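# Stand bottles on ledges matching their cap colours

## Task

Put every bottle upright on the wall ledge whose label strip has the same colour as the bottle's cap, so that the bottle's entire base rests on that ledge.

## Robot and tools

ROBOT. Two seven-joint arms, left_arm and right_arm, each ending in a two-finger gripper. The names do not refer to image sides: left_arm sits on the +y side. A loose object may occasionally get a brief push from outside.

FRAME. All positions and orientations use one scene frame. Its origin lies on the plane z = 0, directly below the midpoint between the two arm bases, which are 0.70 m above it. +z is up, +x is forward (the direction both arms face), +y is toward left_arm. Positions are in metres. Orientations are quaternions written w first (qw, qx, qy, qz). The reported hand position and orientation can be off by a few centimetres, more at long reach.

GRIPPER AXES. The fingers point along the gripper's +z axis and close along its y axis. end_effector_position is the point between the closed finger pads, under 1 cm behind the tips. While closing, the tips advance about 17 mm along +z, mostly while the pads are still more than 70 mm apart.

ROW FORMAT. Every command row has 16 numbers, even when only one arm moves: x, y, z, qw, qx, qy, qz, opening for left_arm, then the same eight for right_arm. x, y, z is an absolute target for end_effector_position and the quaternion is an absolute target orientation, both in the scene frame, so the row is a pose, not an offset. Opening runs from -1 (closed) to +1 (fully open, 0.145 m). Going from fully open to closed takes at least about 0.5 s.

execute_actions(actions, cameras). actions is a list of actions. Each action is a table of up to 15 rows, one per control step of 1/30 s. If the table is shorter than 15 rows, its last row holds for the remaining steps. An empty list just returns the state and images. A target more than 0.6 m from its gripper's current position along any of that gripper's own axes gets the action refused for both arms. If any action is malformed, or the first one fails that check against the last reported state, nothing in the call runs. cameras: a list of names (cam_high, cam_low), omitted/null/["all"] for all, [] for none. An unknown name voids the call.

move(target, speed, blend, opening_speed, blocking, cameras). Drives each gripper in a straight line from its Hand target toward the pose in target: one 16-number row, or a list of up to 15 rows visited in order, with no 0.6 m limit. speed: m/s, 0.002 to 1.1, default 0.25; rotation is capped at twice that in rad/s. Give one number or one per row. blend (m, for lists): how closely corners are rounded; 0 stops at each point. opening_speed: rate of change of the commanded opening per second on the -1..+1 scale, at least 0.2. blocking=false returns after about 0.5 s while the move continues; a new move replaces a running one. The paths do not avoid obstacles or the other arm. Grippers lag and may overshoot the speed, especially with a nearly straight arm. Faster moves hit harder, and aiming past a contact presses harder. An opening change in the first row makes the move pause only if that arm is within 3 mm of its target. Changes in later rows apply on arrival, once everything is at rest. The result adds a move: line. done means at rest within 3 mm and 2 degrees. Other endings include off_target, moving, held (a check withheld a step, or the clearance check stopped everything) and fault. limits=paced means the pose was clipped; limits=held means steps were withheld. Neither done nor off_target tells you about contact.

wait(seconds, cameras): seconds 0 to 10; arms hold their last command and a running move goes on. stop(cameras): brakes a running move, which needs room to stop. zoom_image(camera, region): camera cam_high or cam_low; region [x0, y0, x1, y1] in image pixels from the top-left, at most 504x504, on the latest full image. read_manual(section): licence texts only. finished_scene(scene): ends the current scene for good; pass the current scene number.

CONTROL BEHAVIOUR. At each step the commanded orientation is clipped to within 32 degrees of the measured one, and the arm solves for position first. One action may fall short. Afterward the arm heads for the Hand target line in the result, so send the remainder next. To hold an orientation, repeat the same quaternion in every row rather than copying drifted readings. To park an arm, resend its pose from the last result before it stopped, with its wanted opening, at every call. Commanding the measured pose can relieve a press. Resend a gripper's current opening to keep it; a 0 is a real command. Large wrist turns can swing the elbow.

RESULTS. Each result gives end_effector_position, end_effector_quat_wxyz, Hand target, Tool commands, grip_measured (measured opening on the command scale; the last Joint positions number is the opening in metres), joint positions, joint velocities (within noise means still) and joint torques. Torques include gravity and friction, and numbers 3 and 4 wrap at ±28 N m. Action calls also list some step positions. Camera calibration lines give K and T_world_to_cam per camera; the cameras may have shifted slightly.

GRIPPING. To hold something, command an opening well under grip_measured; a lower command squeezes harder, up to about 10 N per pad on objects up to about 11 cm wide. Fast closes can press harder.

AVOID. Drops, releasing moving objects, slams, hard pushes, and knocking items off the work area (that ends the scene). Avoid hard contact between the two arms, including one gripper closing on the other's fingers. The clearance check does not protect grippers from colliding with each other. Long holding, stretched arms or pushing at unreachable poses heat motors: MOTOR HOT appears at 85 °C, and at 100 °C an OVER-TEMPERATURE FAULT stops the arm for 30 to 60 s or more, with the affected joints going limp.

Each tool is called after "Request:" as name([rows], argument=value, ...), one row to a line, values as JSON.

## Session

Request:
execute_actions(actions=[])

Scene clock: 0.00 s.
left_arm: end_effector_position=(+0.3554, +0.1334, +0.3763) grip_measured=+1.00 end_effector_quat_wxyz=(-0.040, -0.585, +0.680, -0.440) | right_arm: end_effector_position=(+0.4020, -0.0846, +0.4120) grip_measured=+1.00 end_effector_quat_wxyz=(+0.172, +0.783, +0.024, +0.598)
Joint positions: left_arm=[0.476 0.652 -0.724 1.144 -0.177 -0.294 0.656 0.145] | right_arm=[0.249 -0.096 -0.415 1.14 -0.092 0.203 -0.635 0.145]
Joint velocities: within noise
Joint torques (N m): no reading
Motor temperatures (°C): left_arm=[23 20 24 22 21 24 21] | right_arm=[21 23 24 21 21 21 22]
Hand target: left_arm +0.3554, +0.1334, +0.3763; -0.040, -0.585, +0.680, -0.440 | right_arm +0.4020, -0.0846, +0.4120; +0.172, +0.783, +0.024, +0.598
Tool commands: left_gripper/opening=+1.0 right_gripper/opening=+1.0

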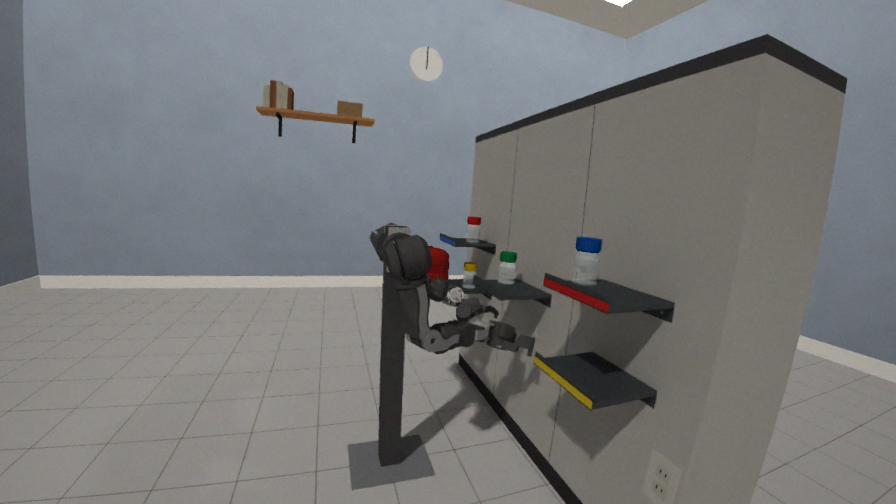

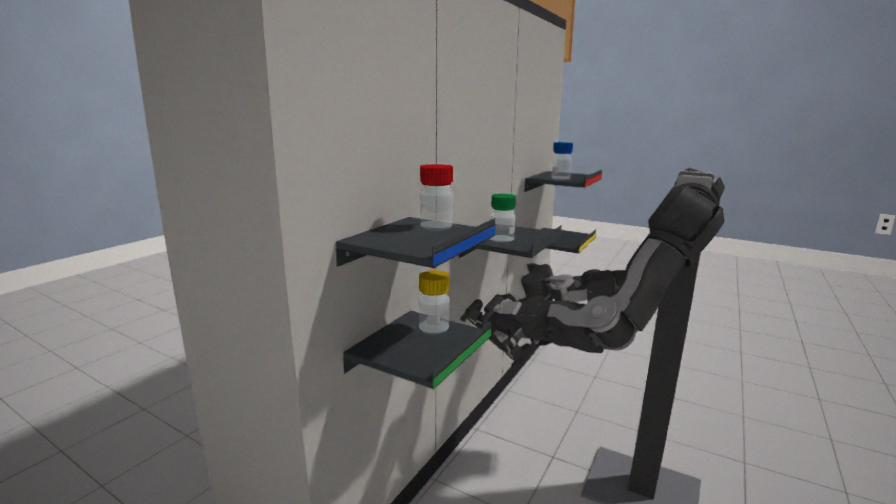

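Request:
zoom_image(camera="cam_high", region=[420, 190, 690, 420])

Request:
zoom_image(camera="cam_low", region=[320, 120, 640, 400])

Scaled by 1.867 from the camera's 896x504 image, which has a finer 1280x720 frame.

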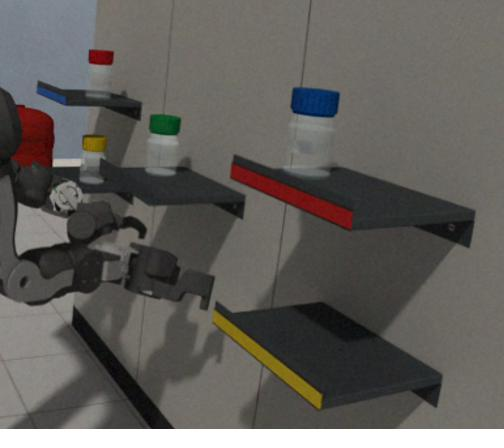

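Scaled by 1.575 from the camera's 896x504 image, which has a finer 1280x720 frame.

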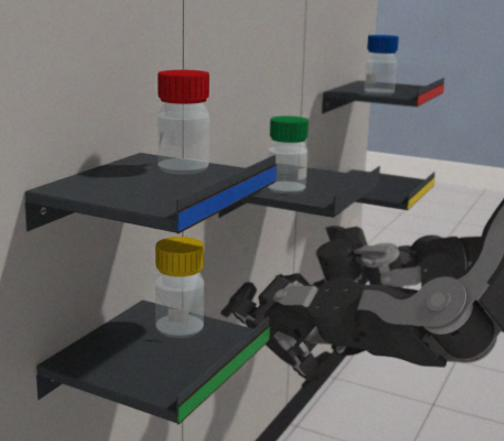

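Request:
move([
  [0.27,0.25,0.45,0,0.7934,0,0.6088,1,0.24,-0.15,0.45,0,0.7934,0,0.6088,1],
  [0.25,0.32,0.53,0,0.7934,0,0.6088,1,0.22,-0.30,0.65,0,0.7934,0,0.6088,1],
  [0.25,0.32,0.53,0,0.7934,0,0.6088,1,0.25,-0.355,0.735,0,0.7934,0,0.6088,1],
])

Scene clock: 123.47 s.
left_arm: end_effector_position=(+0.2499, +0.3219, +0.5298) grip_measured=+1.00 end_effector_quat_wxyz=(-0.003, +0.793, +0.003, +0.610) | right_arm: end_effector_position=(+0.2504, -0.3553, +0.7356) grip_measured=+1.00 end_effector_quat_wxyz=(+0.002, +0.760, +0.000, +0.650)
Joint positions: left_arm=[-0.628 0.509 0.693 2.041 0.679 0.391 0.295 0.145] | right_arm=[-0.941 1.069 1.568 2.033 1.527 0.783 0.056 0.145]
Joint velocities: within noise
Joint torques (N m): left_arm=[0.25 4.58 1.63 4.71 0.32 -0.5 0.21] | right_arm=[0.62 4.15 3.07 0.32 0.11 -0.32 0.17]
Motor temperatures (°C): left_arm=[26 21 25 23 22 24 21] | right_arm=[23 23 24 23 21 21 21]
Hand target: left_arm +0.2500, +0.3200, +0.5300; +0.000, +0.793, +0.000, +0.609 | right_arm +0.2503, -0.3550, +0.7346; +0.000, +0.762, +0.001, +0.648
Off the commanded pose: left_arm 0.002 m, 1 deg | right_arm 0.001 m, 6 deg.
joint read past its limit (right arm) — joint 3 (upper arm roll), upper limit.
joint sent to its limit (right arm) — joint 3 (upper arm roll), upper limit; joint 6 (wrist pitch), upper limit. The joint targets are off in orientation, not in position.
move: off_target (right_arm)

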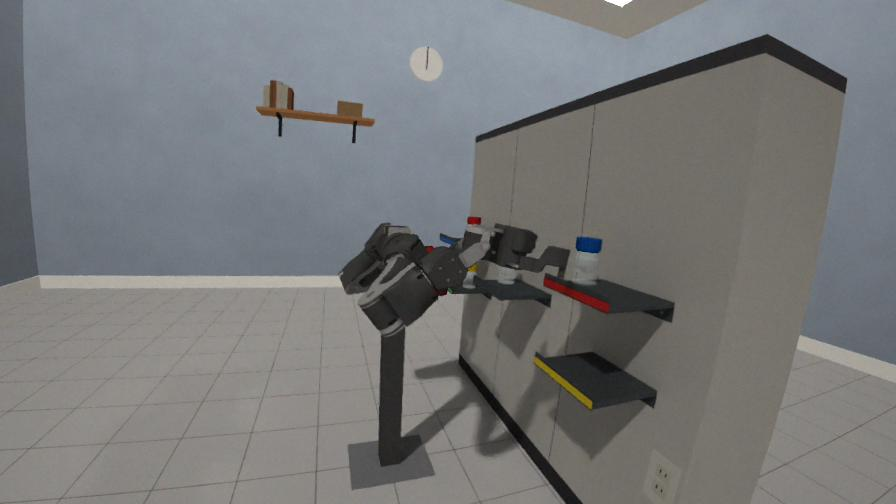

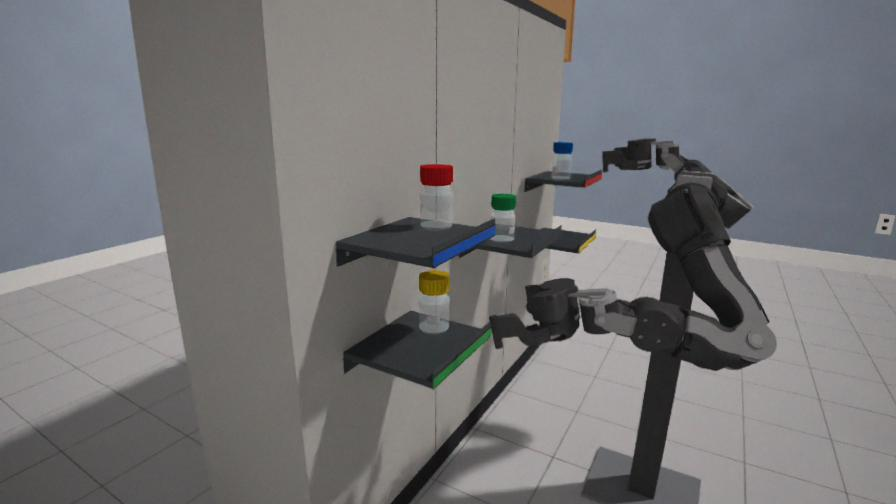

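Request:
zoom_image(camera="cam_low", region=[330, 120, 650, 400])

Request:
zoom_image(camera="cam_high", region=[440, 190, 680, 420])

Scaled by 1.575 from the camera's 896x504 image, which has a finer 1280x720 frame.

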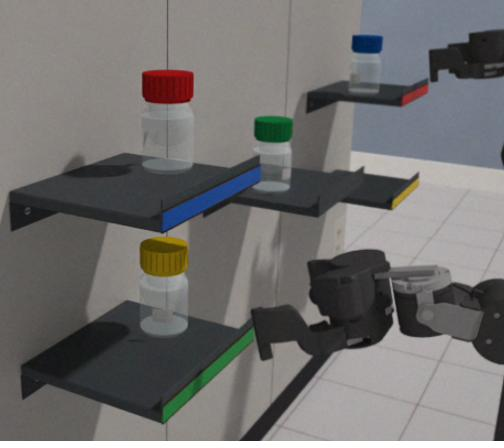

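Scaled by 2.100 from the camera's 896x504 image, which has a finer 1280x720 frame.

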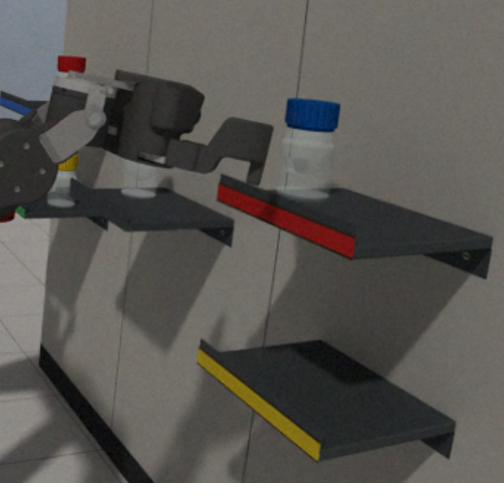

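Request:
move(target=[0.30,0.345,0.525,0,0.7934,0,0.6088,1,0.235,-0.297,0.735,0.1462,0.7198,-0.1596,0.6596,1])

Request:
zoom_image(camera="cam_low", region=[330, 120, 650, 400])

Request:
zoom_image(camera="cam_high", region=[440, 190, 680, 420])

Scene clock: 174.33 s.
left_arm: end_effector_position=(+0.2999, +0.3448, +0.5268) grip_measured=+1.00 end_effector_quat_wxyz=(+0.000, +0.792, +0.000, +0.611) | right_arm: end_effector_position=(+0.2360, -0.2981, +0.7347) grip_measured=+1.00 end_effector_quat_wxyz=(+0.066, +0.710, -0.021, +0.701)
Joint positions: left_arm=[-0.368 0.652 0.553 1.802 0.673 0.408 0.295 0.145] | right_arm=[-0.61 0.93 1.295 2.44 1.559 0.785 -0.406 0.145]
Joint velocities: within noise
Joint torques (N m): left_arm=[2.68 5.71 1.42 3.12 0.22 -0.57 0.11] | right_arm=[0.25 4 3.14 0.49 -0.04 -0.36 0.16]
Motor temperatures (°C): left_arm=[24 22 25 24 21 24 21] | right_arm=[21 24 24 21 21 20 21]
Hand target: left_arm +0.3000, +0.3449, +0.5250; +0.000, +0.793, +0.000, +0.609 | right_arm +0.2354, -0.2977, +0.7349; +0.065, +0.710, -0.020, +0.701
Off the commanded pose: left_arm 0.002 m, 0 deg | right_arm 0.001 m, 19 deg.
joint sent to its limit (right arm) — joint 4 (elbow), upper limit, where the elbow is as bent as it goes; joint 5 (forearm roll), upper limit; joint 6 (wrist pitch), upper limit. The joint targets are off in orientation, not in position.
move: off_target (right_arm)

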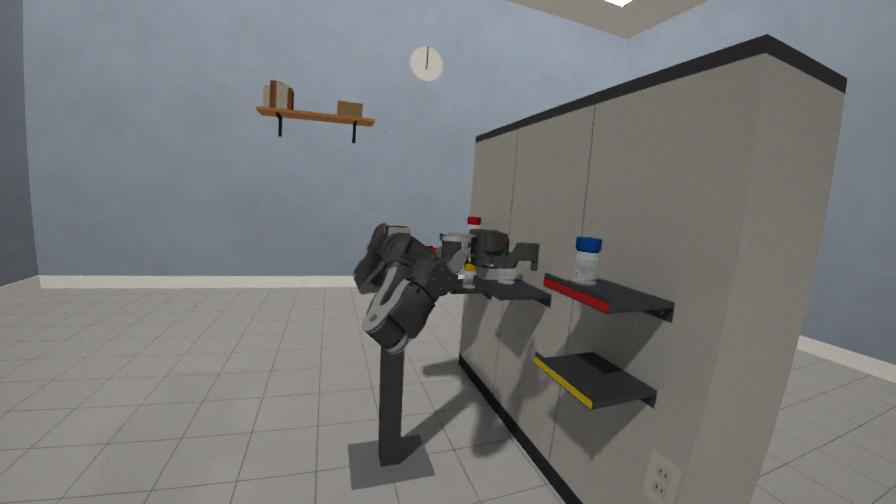

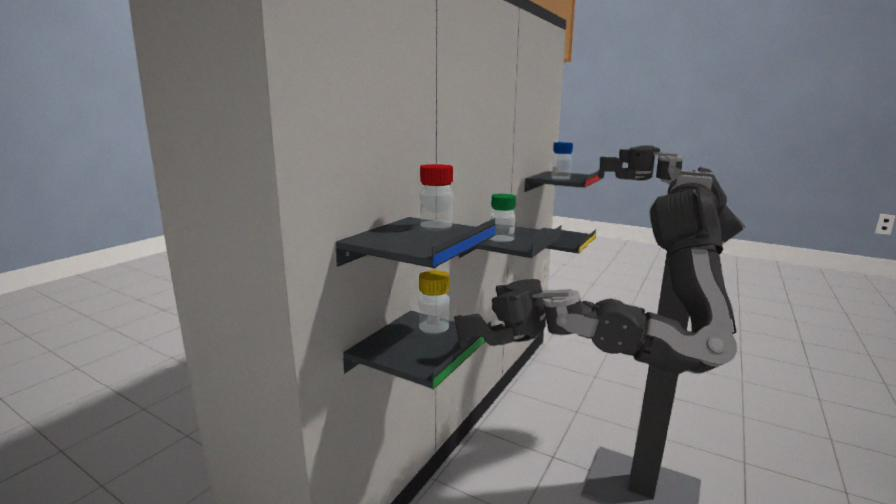

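Scaled by 1.575 from the camera's 896x504 image, which has a finer 1280x720 frame.

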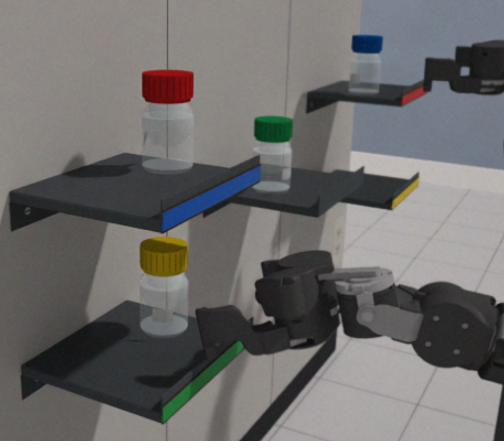

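Scaled by 2.100 from the camera's 896x504 image, which has a finer 1280x720 frame.

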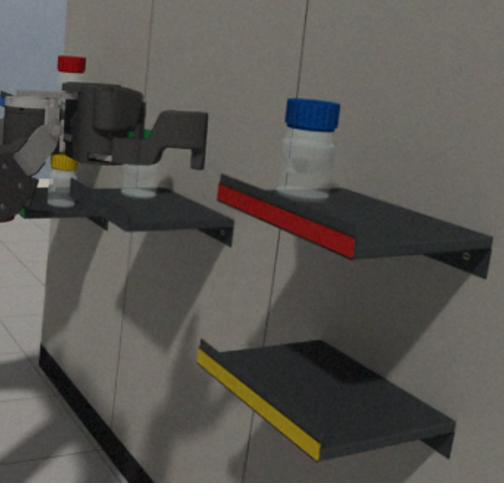

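Request:
move([
  [0.34,0.352,0.523,0,0.7934,0,0.6088,1,0.25,-0.25,0.50,0,0.7071,0,0.7071,1],
  [0.372,0.354,0.522,0,0.7934,0,0.6088,1,0.29,-0.34,0.60,0.399,0.583,0.399,0.583,1],
])

Request:
zoom_image(camera="cam_low", region=[330, 120, 650, 400])

Scene clock: 216.17 s.
left_arm: end_effector_position=(+0.3717, +0.3538, +0.5229) grip_measured=+1.00 end_effector_quat_wxyz=(+0.000, +0.792, +0.002, +0.610) | right_arm: end_effector_position=(+0.2899, -0.3390, +0.5992) grip_measured=+1.00 end_effector_quat_wxyz=(+0.397, +0.584, +0.399, +0.585)
Joint positions: left_arm=[0.054 0.704 0.282 1.484 0.588 0.415 0.293 0.145] | right_arm=[-0.816 0.982 0.662 1.952 -0.079 -0.033 -0.058 0.145]
Joint velocities: within noise
Joint torques (N m): left_arm=[5.82 6.5 1.32 3.3 0.22 -0.63 0.19] | right_arm=[1.02 5.16 4.64 1.83 0.11 -0.07 -0.43]
Motor temperatures (°C): left_arm=[24 24 24 23 21 25 21] | right_arm=[21 24 24 20 20 20 21]
Hand target: left_arm +0.3720, +0.3540, +0.5220; +0.000, +0.793, +0.000, +0.609 | right_arm +0.2900, -0.3400, +0.5999; +0.399, +0.584, +0.399, +0.583
Off the commanded pose: left_arm 0.001 m, 0 deg | right_arm 0.001 m, 0 deg.
move: done

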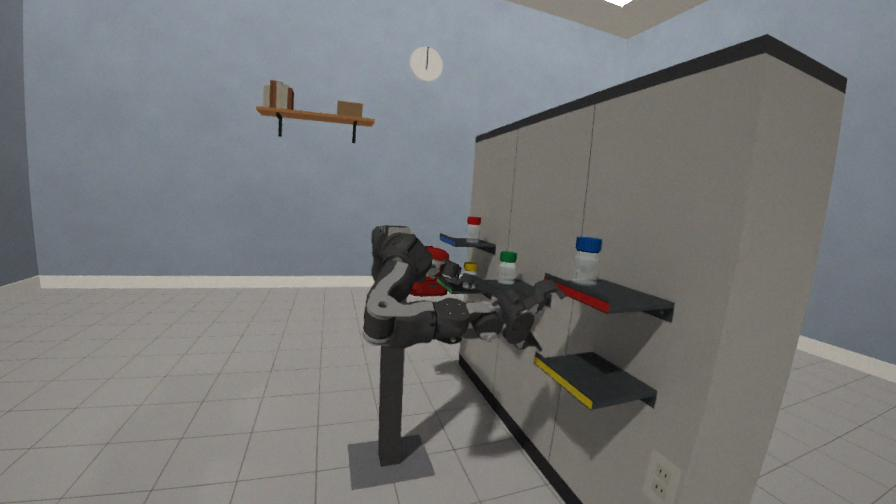

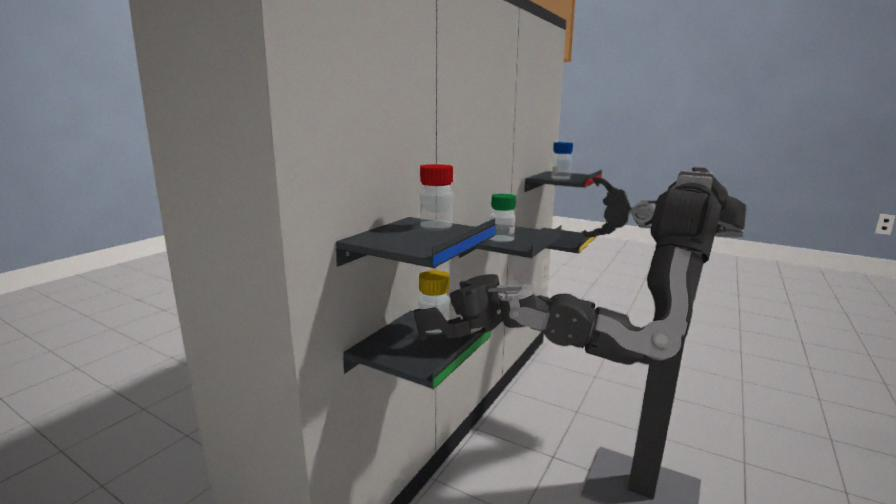

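Scaled by 1.575 from the camera's 896x504 image, which has a finer 1280x720 frame.

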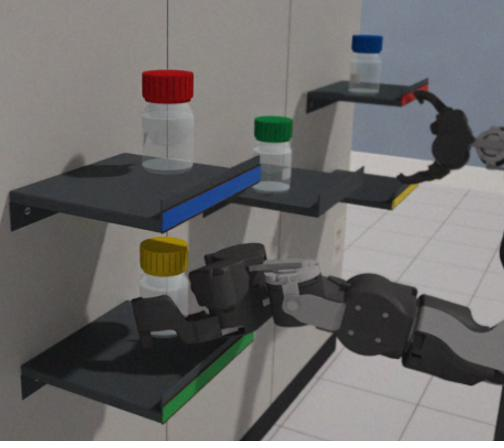

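Request:
move([
  [0.376,0.354,0.522,0,0.7934,0,0.6088,-0.6,0.29,-0.34,0.66,0.399,0.583,0.399,0.583,1],
  [0.376,0.354,0.522,0,0.7934,0,0.6088,-0.6,0.29,-0.35,0.735,0.2,0.68,0.2,0.68,1],
], opening_speed=1.5)

Request:
zoom_image(camera="cam_low", region=[330, 120, 650, 400])

Request:
zoom_image(camera="cam_high", region=[440, 190, 680, 420])

Scene clock: 230.30 s.
left_arm: end_effector_position=(+0.3758, +0.3536, +0.5230) grip_measured=-0.24 end_effector_quat_wxyz=(+0.000, +0.792, +0.001, +0.610) | right_arm: end_effector_position=(+0.2902, -0.3499, +0.7344) grip_measured=+1.00 end_effector_quat_wxyz=(+0.200, +0.678, +0.200, +0.679)
Joint positions: left_arm=[0.078 0.704 0.266 1.466 0.583 0.413 0.294 0.058] | right_arm=[-0.582 1.112 1.122 1.997 0.723 0.484 0.335 0.145]
Joint velocities: within noise
Joint torques (N m): left_arm=[5.89 6.4 1.44 3.37 0.23 -0.62 0.16] | right_arm=[1.81 6.42 4.19 0.83 0.18 -0.19 -0.18]
Motor temperatures (°C): left_arm=[25 24 24 23 21 25 21] | right_arm=[21 24 25 20 20 20 21]
Hand target: left_arm +0.3759, +0.3541, +0.5220; +0.000, +0.793, +0.000, +0.609 | right_arm +0.2900, -0.3501, +0.7350; +0.199, +0.678, +0.199, +0.678
Off the commanded pose: left_arm 0.001 m, 0 deg | right_arm 0.001 m, 0 deg.
move: done

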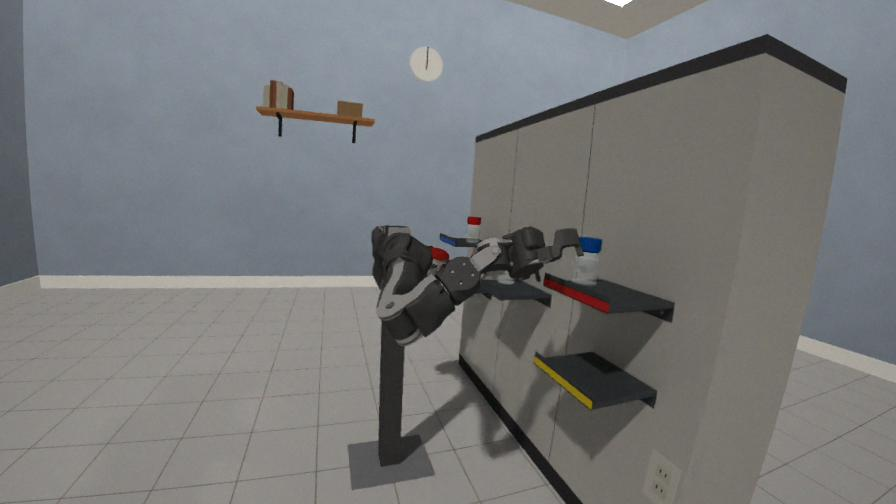

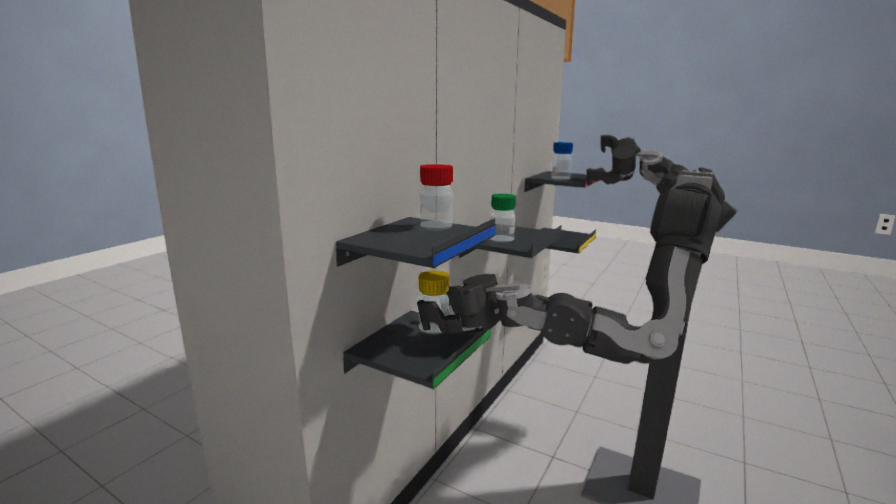

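Scaled by 1.575 from the camera's 896x504 image, which has a finer 1280x720 frame.

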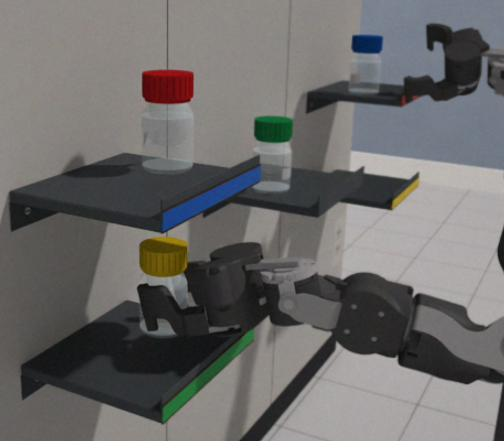

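Scaled by 2.100 from the camera's 896x504 image, which has a finer 1280x720 frame.

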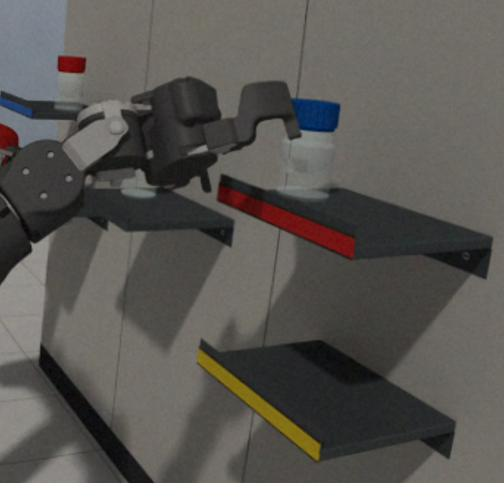

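Request:
move([
  [0.376,0.354,0.555,0,0.7934,0,0.6088,-0.6,0.29,-0.352,0.735,0,0.7071,0,0.7071,1],
  [0.23,0.33,0.565,0,0.7934,0,0.6088,-0.6,0.29,-0.355,0.735,0,0.7071,0,0.7071,1],
  [0.23,0.0,0.66,0,0.7934,0,0.6088,-0.6,0.29,-0.355,0.735,0,0.7071,0,0.7071,1],
  [0.25,-0.075,0.69,0,0.7934,0,0.6088,-0.6,0.29,-0.355,0.735,0,0.7071,0,0.7071,1],
], blend=[0.01,0.04,0.04,0])

Request:
zoom_image(camera="cam_low", region=[370, 120, 690, 400])

Request:
zoom_image(camera="cam_high", region=[440, 190, 680, 420])

Scene clock: 250.50 s.
left_arm: end_effector_position=(+0.2196, +0.0060, +0.6691) grip_measured=-0.24 end_effector_quat_wxyz=(+0.181, +0.571, -0.042, +0.800) | right_arm: end_effector_position=(+0.2901, -0.3551, +0.7349) grip_measured=+1.00 end_effector_quat_wxyz=(+0.000, +0.707, -0.001, +0.707)
Joint positions: left_arm=[-0.484 -0.154 -0.744 2.435 -0.378 0.163 -0.096 0.058] | right_arm=[-0.271 1.028 0.973 1.971 1.223 0.753 0.077 0.145]
Joint velocities: within noise
Joint torques (N m): left_arm=[-0.22 -2.52 -2.69 3.08 0.34 -0.82 0.14] | right_arm=[1.62 7.35 3.3 1.03 0.09 -0.45 0.18]
Motor temperatures (°C): left_arm=[25 24 24 23 21 25 21] | right_arm=[21 24 25 20 20 20 21]
Hand target: left_arm +0.2189, +0.0035, +0.6687; +0.188, +0.570, -0.041, +0.798 | right_arm +0.2900, -0.3550, +0.7350; +0.000, +0.707, +0.000, +0.707
Off the commanded pose: left_arm 0.089 m, 40 deg | right_arm 0.000 m, 0 deg.
joint read past its limit (left arm) — joint 4 (elbow), upper limit, where the elbow is as bent as it goes.
move: held (left_arm; a check stopped the path); path passed 2 of 4 targets; limits=paced,held
pose unreachable (left arm): on one or more control steps of this call, first in action 0 (counted from 0), this arm could not follow its commanded pose, so it was not sent that pose on those steps. It may still have moved: this result reports where it is.
cause: moving toward the commanded pose would bring two parts of the arm too close to each other (its base and another part of the arm, with joints 1 (shoulder pitch) to 6 (wrist pitch) between them).

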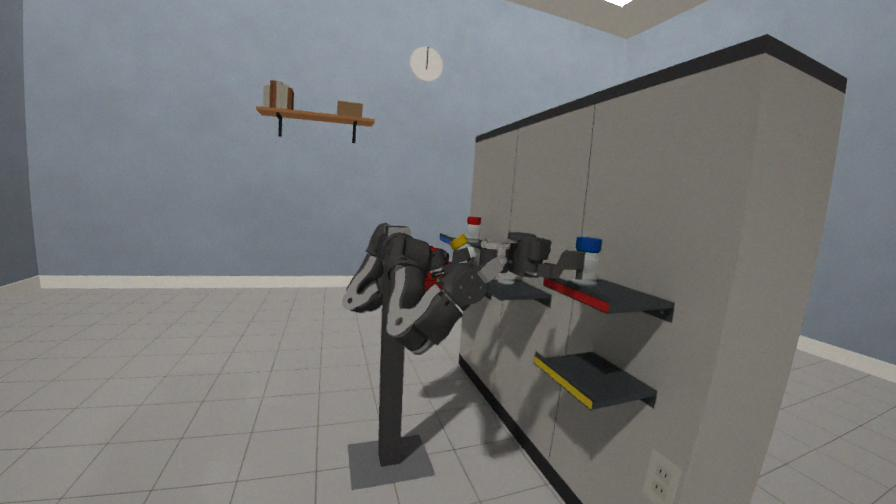

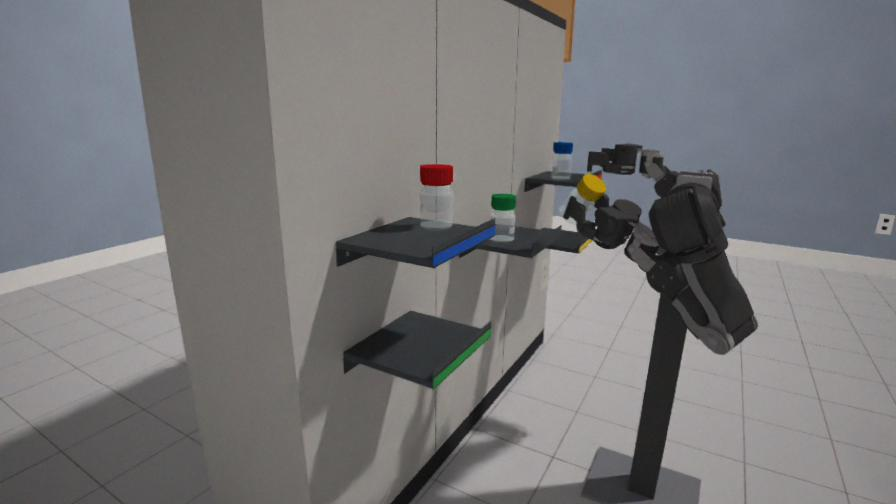

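Scaled by 1.575 from the camera's 896x504 image, which has a finer 1280x720 frame.

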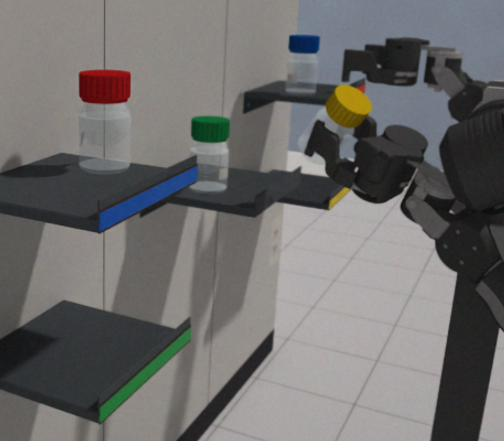

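Scaled by 2.100 from the camera's 896x504 image, which has a finer 1280x720 frame.

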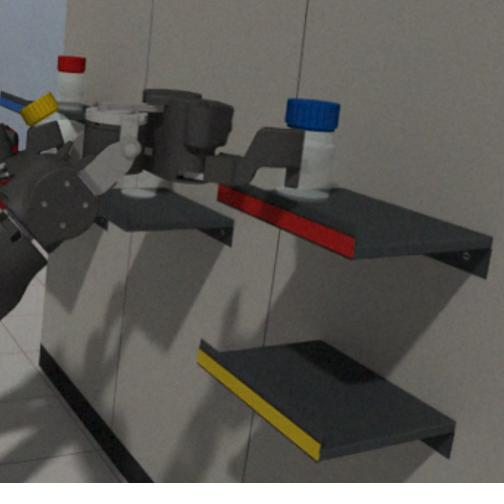

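Request:
move([
  [0.29,0.10,0.70,0.1933,0.7306,-0.2303,0.6130,-0.6,0.34,-0.357,0.732,0,0.7071,0,0.7071,1],
  [0.30,-0.05,0.69,0.1933,0.7306,-0.2303,0.6130,-0.6,0.363,-0.357,0.728,0,0.7071,0,0.7071,1],
], blend=[0.03,0])

Request:
zoom_image(camera="cam_low", region=[370, 120, 690, 400])

Request:
zoom_image(camera="cam_high", region=[440, 190, 680, 420])

Scene clock: 279.73 s.
left_arm: end_effector_position=(+0.2989, -0.0510, +0.6873) grip_measured=-0.24 end_effector_quat_wxyz=(+0.194, +0.733, -0.235, +0.608) | right_arm: end_effector_position=(+0.3625, -0.3564, +0.7286) grip_measured=+1.00 end_effector_quat_wxyz=(-0.002, +0.707, +0.001, +0.707)
Joint positions: left_arm=[0.994 0.254 -0.909 2.173 1.522 0.776 -1.158 0.058] | right_arm=[0.161 1.21 0.341 1.707 1.239 0.527 -0.008 0.145]
Joint velocities: within noise
Joint torques (N m): left_arm=[7.82 -1.04 2.63 1.58 -0.46 -0.47 -0.02] | right_arm=[3.97 7.29 2.59 1.18 0.06 -0.54 -0.12]
Motor temperatures (°C): left_arm=[23 23 24 23 21 25 21] | right_arm=[21 25 24 20 20 20 21]
Hand target: left_arm +0.3000, -0.0500, +0.6900; +0.193, +0.731, -0.230, +0.613 | right_arm +0.3630, -0.3571, +0.7281; +0.000, +0.707, +0.000, +0.707
Off the commanded pose: left_arm 0.003 m, 1 deg | right_arm 0.001 m, 0 deg.
move: done

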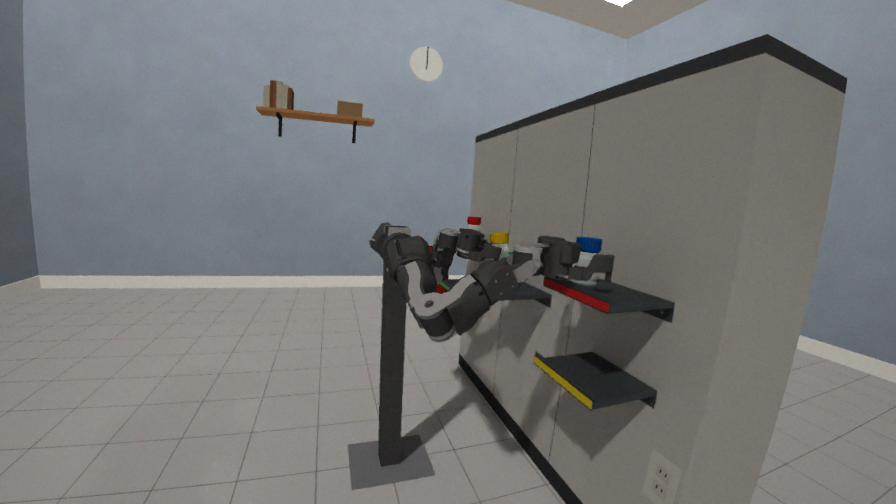

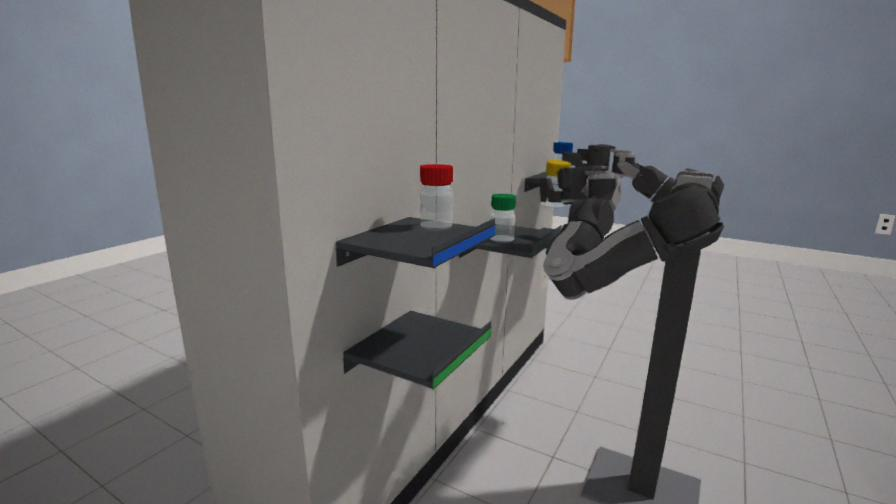

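Scaled by 1.575 from the camera's 896x504 image, which has a finer 1280x720 frame.

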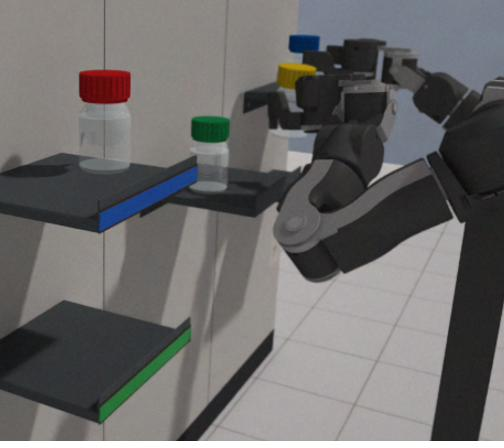

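Scaled by 2.100 from the camera's 896x504 image, which has a finer 1280x720 frame.

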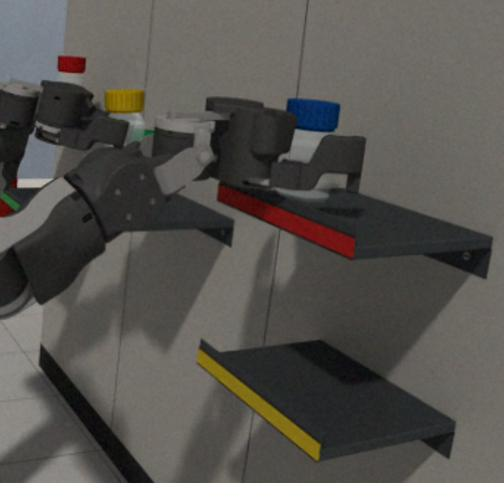

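Request:
move([
  [0.375,-0.075,0.675,0.1933,0.7306,-0.2303,0.6130,-0.6,0.357,-0.357,0.728,0,0.7071,0,0.7071,-0.6],
  [0.375,-0.075,0.640,0.1933,0.7306,-0.2303,0.6130,-0.6,0.357,-0.357,0.728,0,0.7071,0,0.7071,-0.6],
], opening_speed=1.5, speed=[0.15,0.08])

Request:
zoom_image(camera="cam_low", region=[460, 130, 640, 280])

Request:
zoom_image(camera="cam_high", region=[460, 210, 660, 330])

Scene clock: 299.60 s.
left_arm: end_effector_position=(+0.3748, -0.0745, +0.6375) grip_measured=-0.24 end_effector_quat_wxyz=(+0.191, +0.734, -0.232, +0.609) | right_arm: end_effector_position=(+0.3574, -0.3549, +0.7274) grip_measured=-0.32 end_effector_quat_wxyz=(-0.003, +0.708, +0.003, +0.707)
Joint positions: left_arm=[1.018 0.244 -1.063 1.745 1.19 0.543 -0.706 0.058] | right_arm=[0.1 1.205 0.402 1.732 1.242 0.532 -0.005 0.051]
Joint velocities: within noise
Joint torques (N m): left_arm=[9.19 -0.96 2.92 2.65 -0.35 -0.82 0.22] | right_arm=[3.07 7.08 4.92 1.33 0.07 -0.41 -0.17]
Motor temperatures (°C): left_arm=[26 22 25 22 22 25 21] | right_arm=[22 25 24 20 20 21 21]
Hand target: left_arm +0.3750, -0.0749, +0.6400; +0.193, +0.731, -0.230, +0.613 | right_arm +0.3570, -0.3570, +0.7281; +0.000, +0.707, +0.000, +0.707
Off the commanded pose: left_arm 0.003 m, 1 deg | right_arm 0.002 m, 1 deg.
move: done

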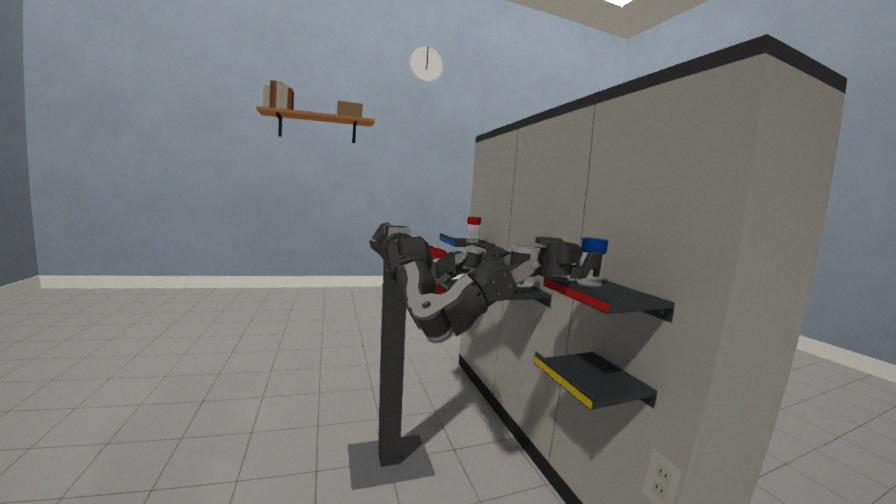

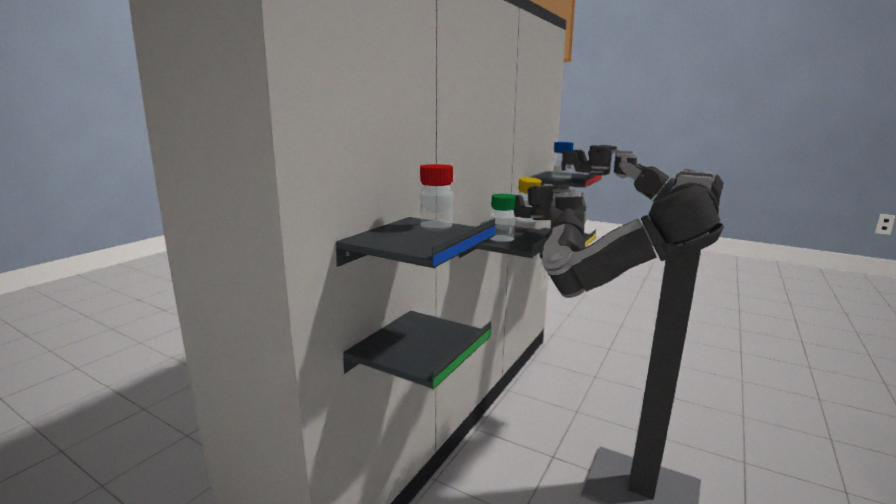

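Scaled by 2.800 from the camera's 896x504 image, which has a finer 1280x720 frame.

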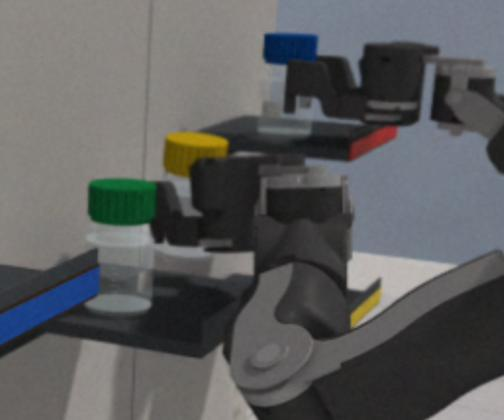

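Scaled by 2.520 from the camera's 896x504 image, which has a finer 1280x720 frame.

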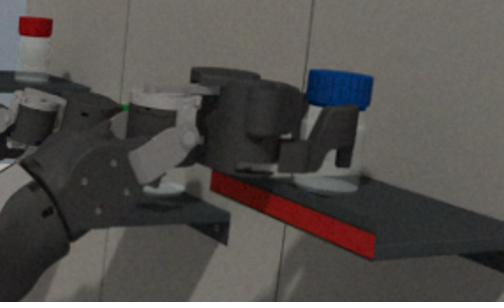

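Request:
move([
  [0.375,-0.075,0.634,0.1933,0.7306,-0.2303,0.6130,-0.6,0.357,-0.357,0.728,0,0.7071,0,0.7071,-0.6],
  [0.375,-0.075,0.630,0.1933,0.7306,-0.2303,0.6130,-0.6,0.357,-0.357,0.728,0,0.7071,0,0.7071,-0.6],
], speed=0.03, cameras=[])

Request:
move(target=[0.375,-0.075,0.626,0.1933,0.7306,-0.2303,0.6130,-0.6,0.357,-0.357,0.728,0,0.7071,0,0.7071,-0.6], speed=0.03)

Request:
zoom_image(camera="cam_low", region=[460, 130, 640, 280])

Scene clock: 309.87 s.
left_arm: end_effector_position=(+0.3747, -0.0748, +0.6298) grip_measured=-0.24 end_effector_quat_wxyz=(+0.191, +0.733, -0.231, +0.611) | right_arm: end_effector_position=(+0.3574, -0.3549, +0.7274) grip_measured=-0.32 end_effector_quat_wxyz=(-0.003, +0.708, +0.003, +0.707)
Joint positions: left_arm=[0.997 0.25 -1.079 1.739 1.161 0.516 -0.689 0.058] | right_arm=[0.1 1.205 0.402 1.732 1.242 0.532 -0.005 0.051]
Joint velocities: within noise
Joint torques (N m): left_arm=[8.4 -0.73 2.52 2.48 -0.36 -0.83 0.23] | right_arm=[3.13 7.05 4.93 1.25 0.06 -0.4 -0.16]
Motor temperatures (°C): left_arm=[27 22 25 22 22 25 21] | right_arm=[22 25 25 20 20 20 21]
Hand target: left_arm +0.3750, -0.0749, +0.6300; +0.193, +0.731, -0.230, +0.613 | right_arm +0.3570, -0.3570, +0.7281; +0.000, +0.707, +0.000, +0.707
Off the commanded pose: left_arm 0.000 m, 0 deg | right_arm 0.002 m, 1 deg.
move: done
No camera images: "cameras" was empty.

Scene clock: 310.57 s.
left_arm: end_effector_position=(+0.3747, -0.0750, +0.6264) grip_measured=-0.24 end_effector_quat_wxyz=(+0.192, +0.732, -0.231, +0.611) | right_arm: end_effector_position=(+0.3574, -0.3549, +0.7274) grip_measured=-0.32 end_effector_quat_wxyz=(-0.003, +0.708, +0.003, +0.707)
Joint positions: left_arm=[0.987 0.251 -1.084 1.736 1.149 0.505 -0.682 0.058] | right_arm=[0.1 1.205 0.402 1.732 1.242 0.532 -0.005 0.051]
Joint velocities: within noise
Joint torques (N m): left_arm=[8.14 -0.65 2.39 2.43 -0.31 -0.84 0.23] | right_arm=[3.1 7.08 4.79 1.2 0.07 -0.41 -0.18]
Motor temperatures (°C): left_arm=[27 22 25 22 22 25 21] | right_arm=[22 25 25 20 20 20 21]
Hand target: left_arm +0.3750, -0.0750, +0.6260; +0.193, +0.731, -0.230, +0.613 | right_arm +0.3570, -0.3570, +0.7281; +0.000, +0.707, +0.000, +0.707
Off the commanded pose: left_arm 0.001 m, 0 deg | right_arm 0.002 m, 1 deg.
move: done

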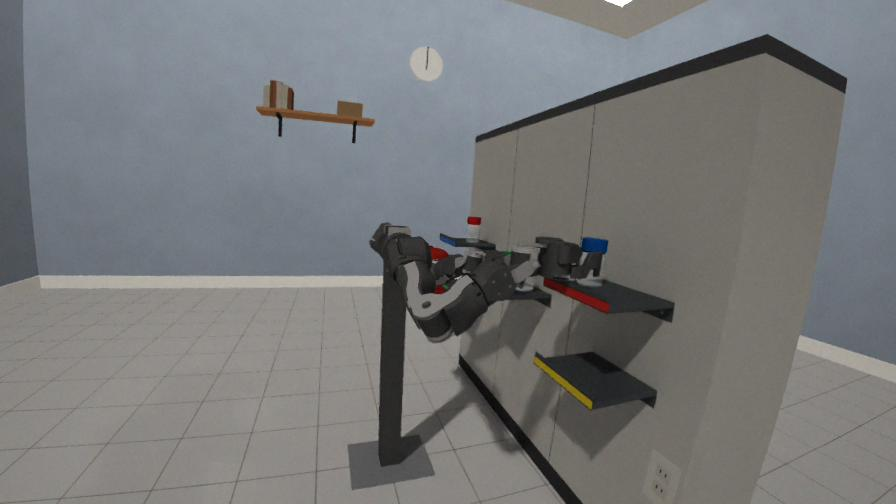

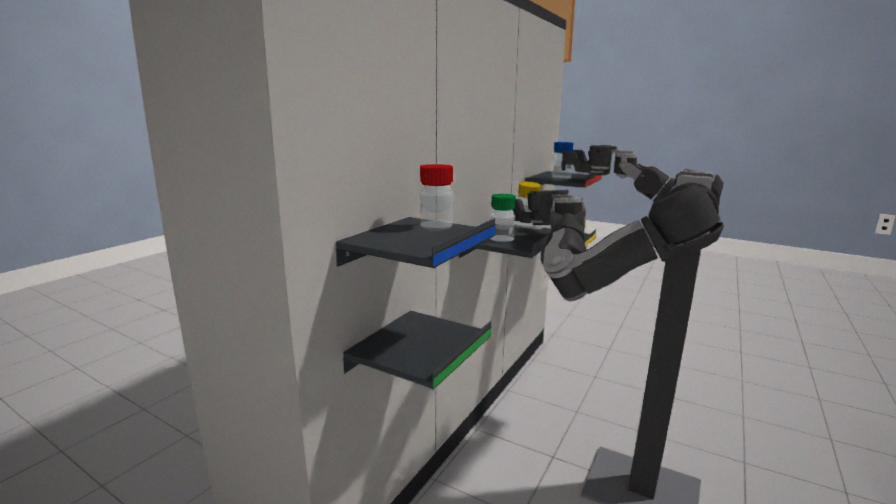

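Scaled by 2.800 from the camera's 896x504 image, which has a finer 1280x720 frame.

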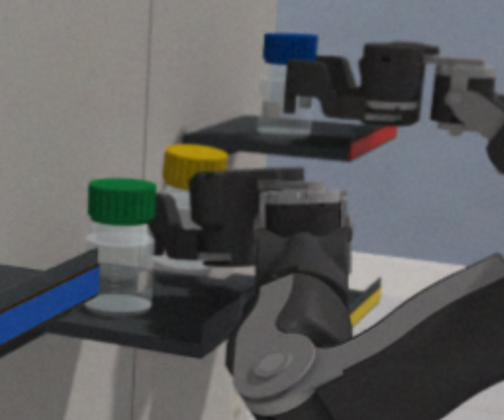

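Request:
zoom_image(camera="cam_high", region=[470, 230, 590, 320])

Scaled by 4.200 from the camera's 896x504 image, which has a finer 1280x720 frame.

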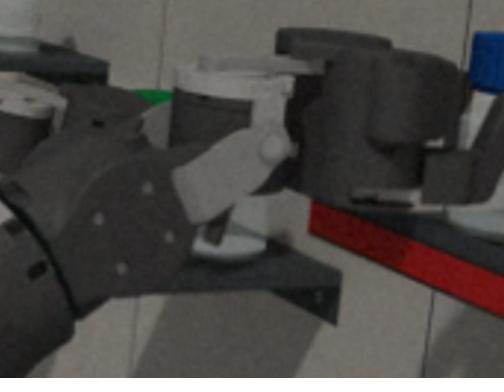

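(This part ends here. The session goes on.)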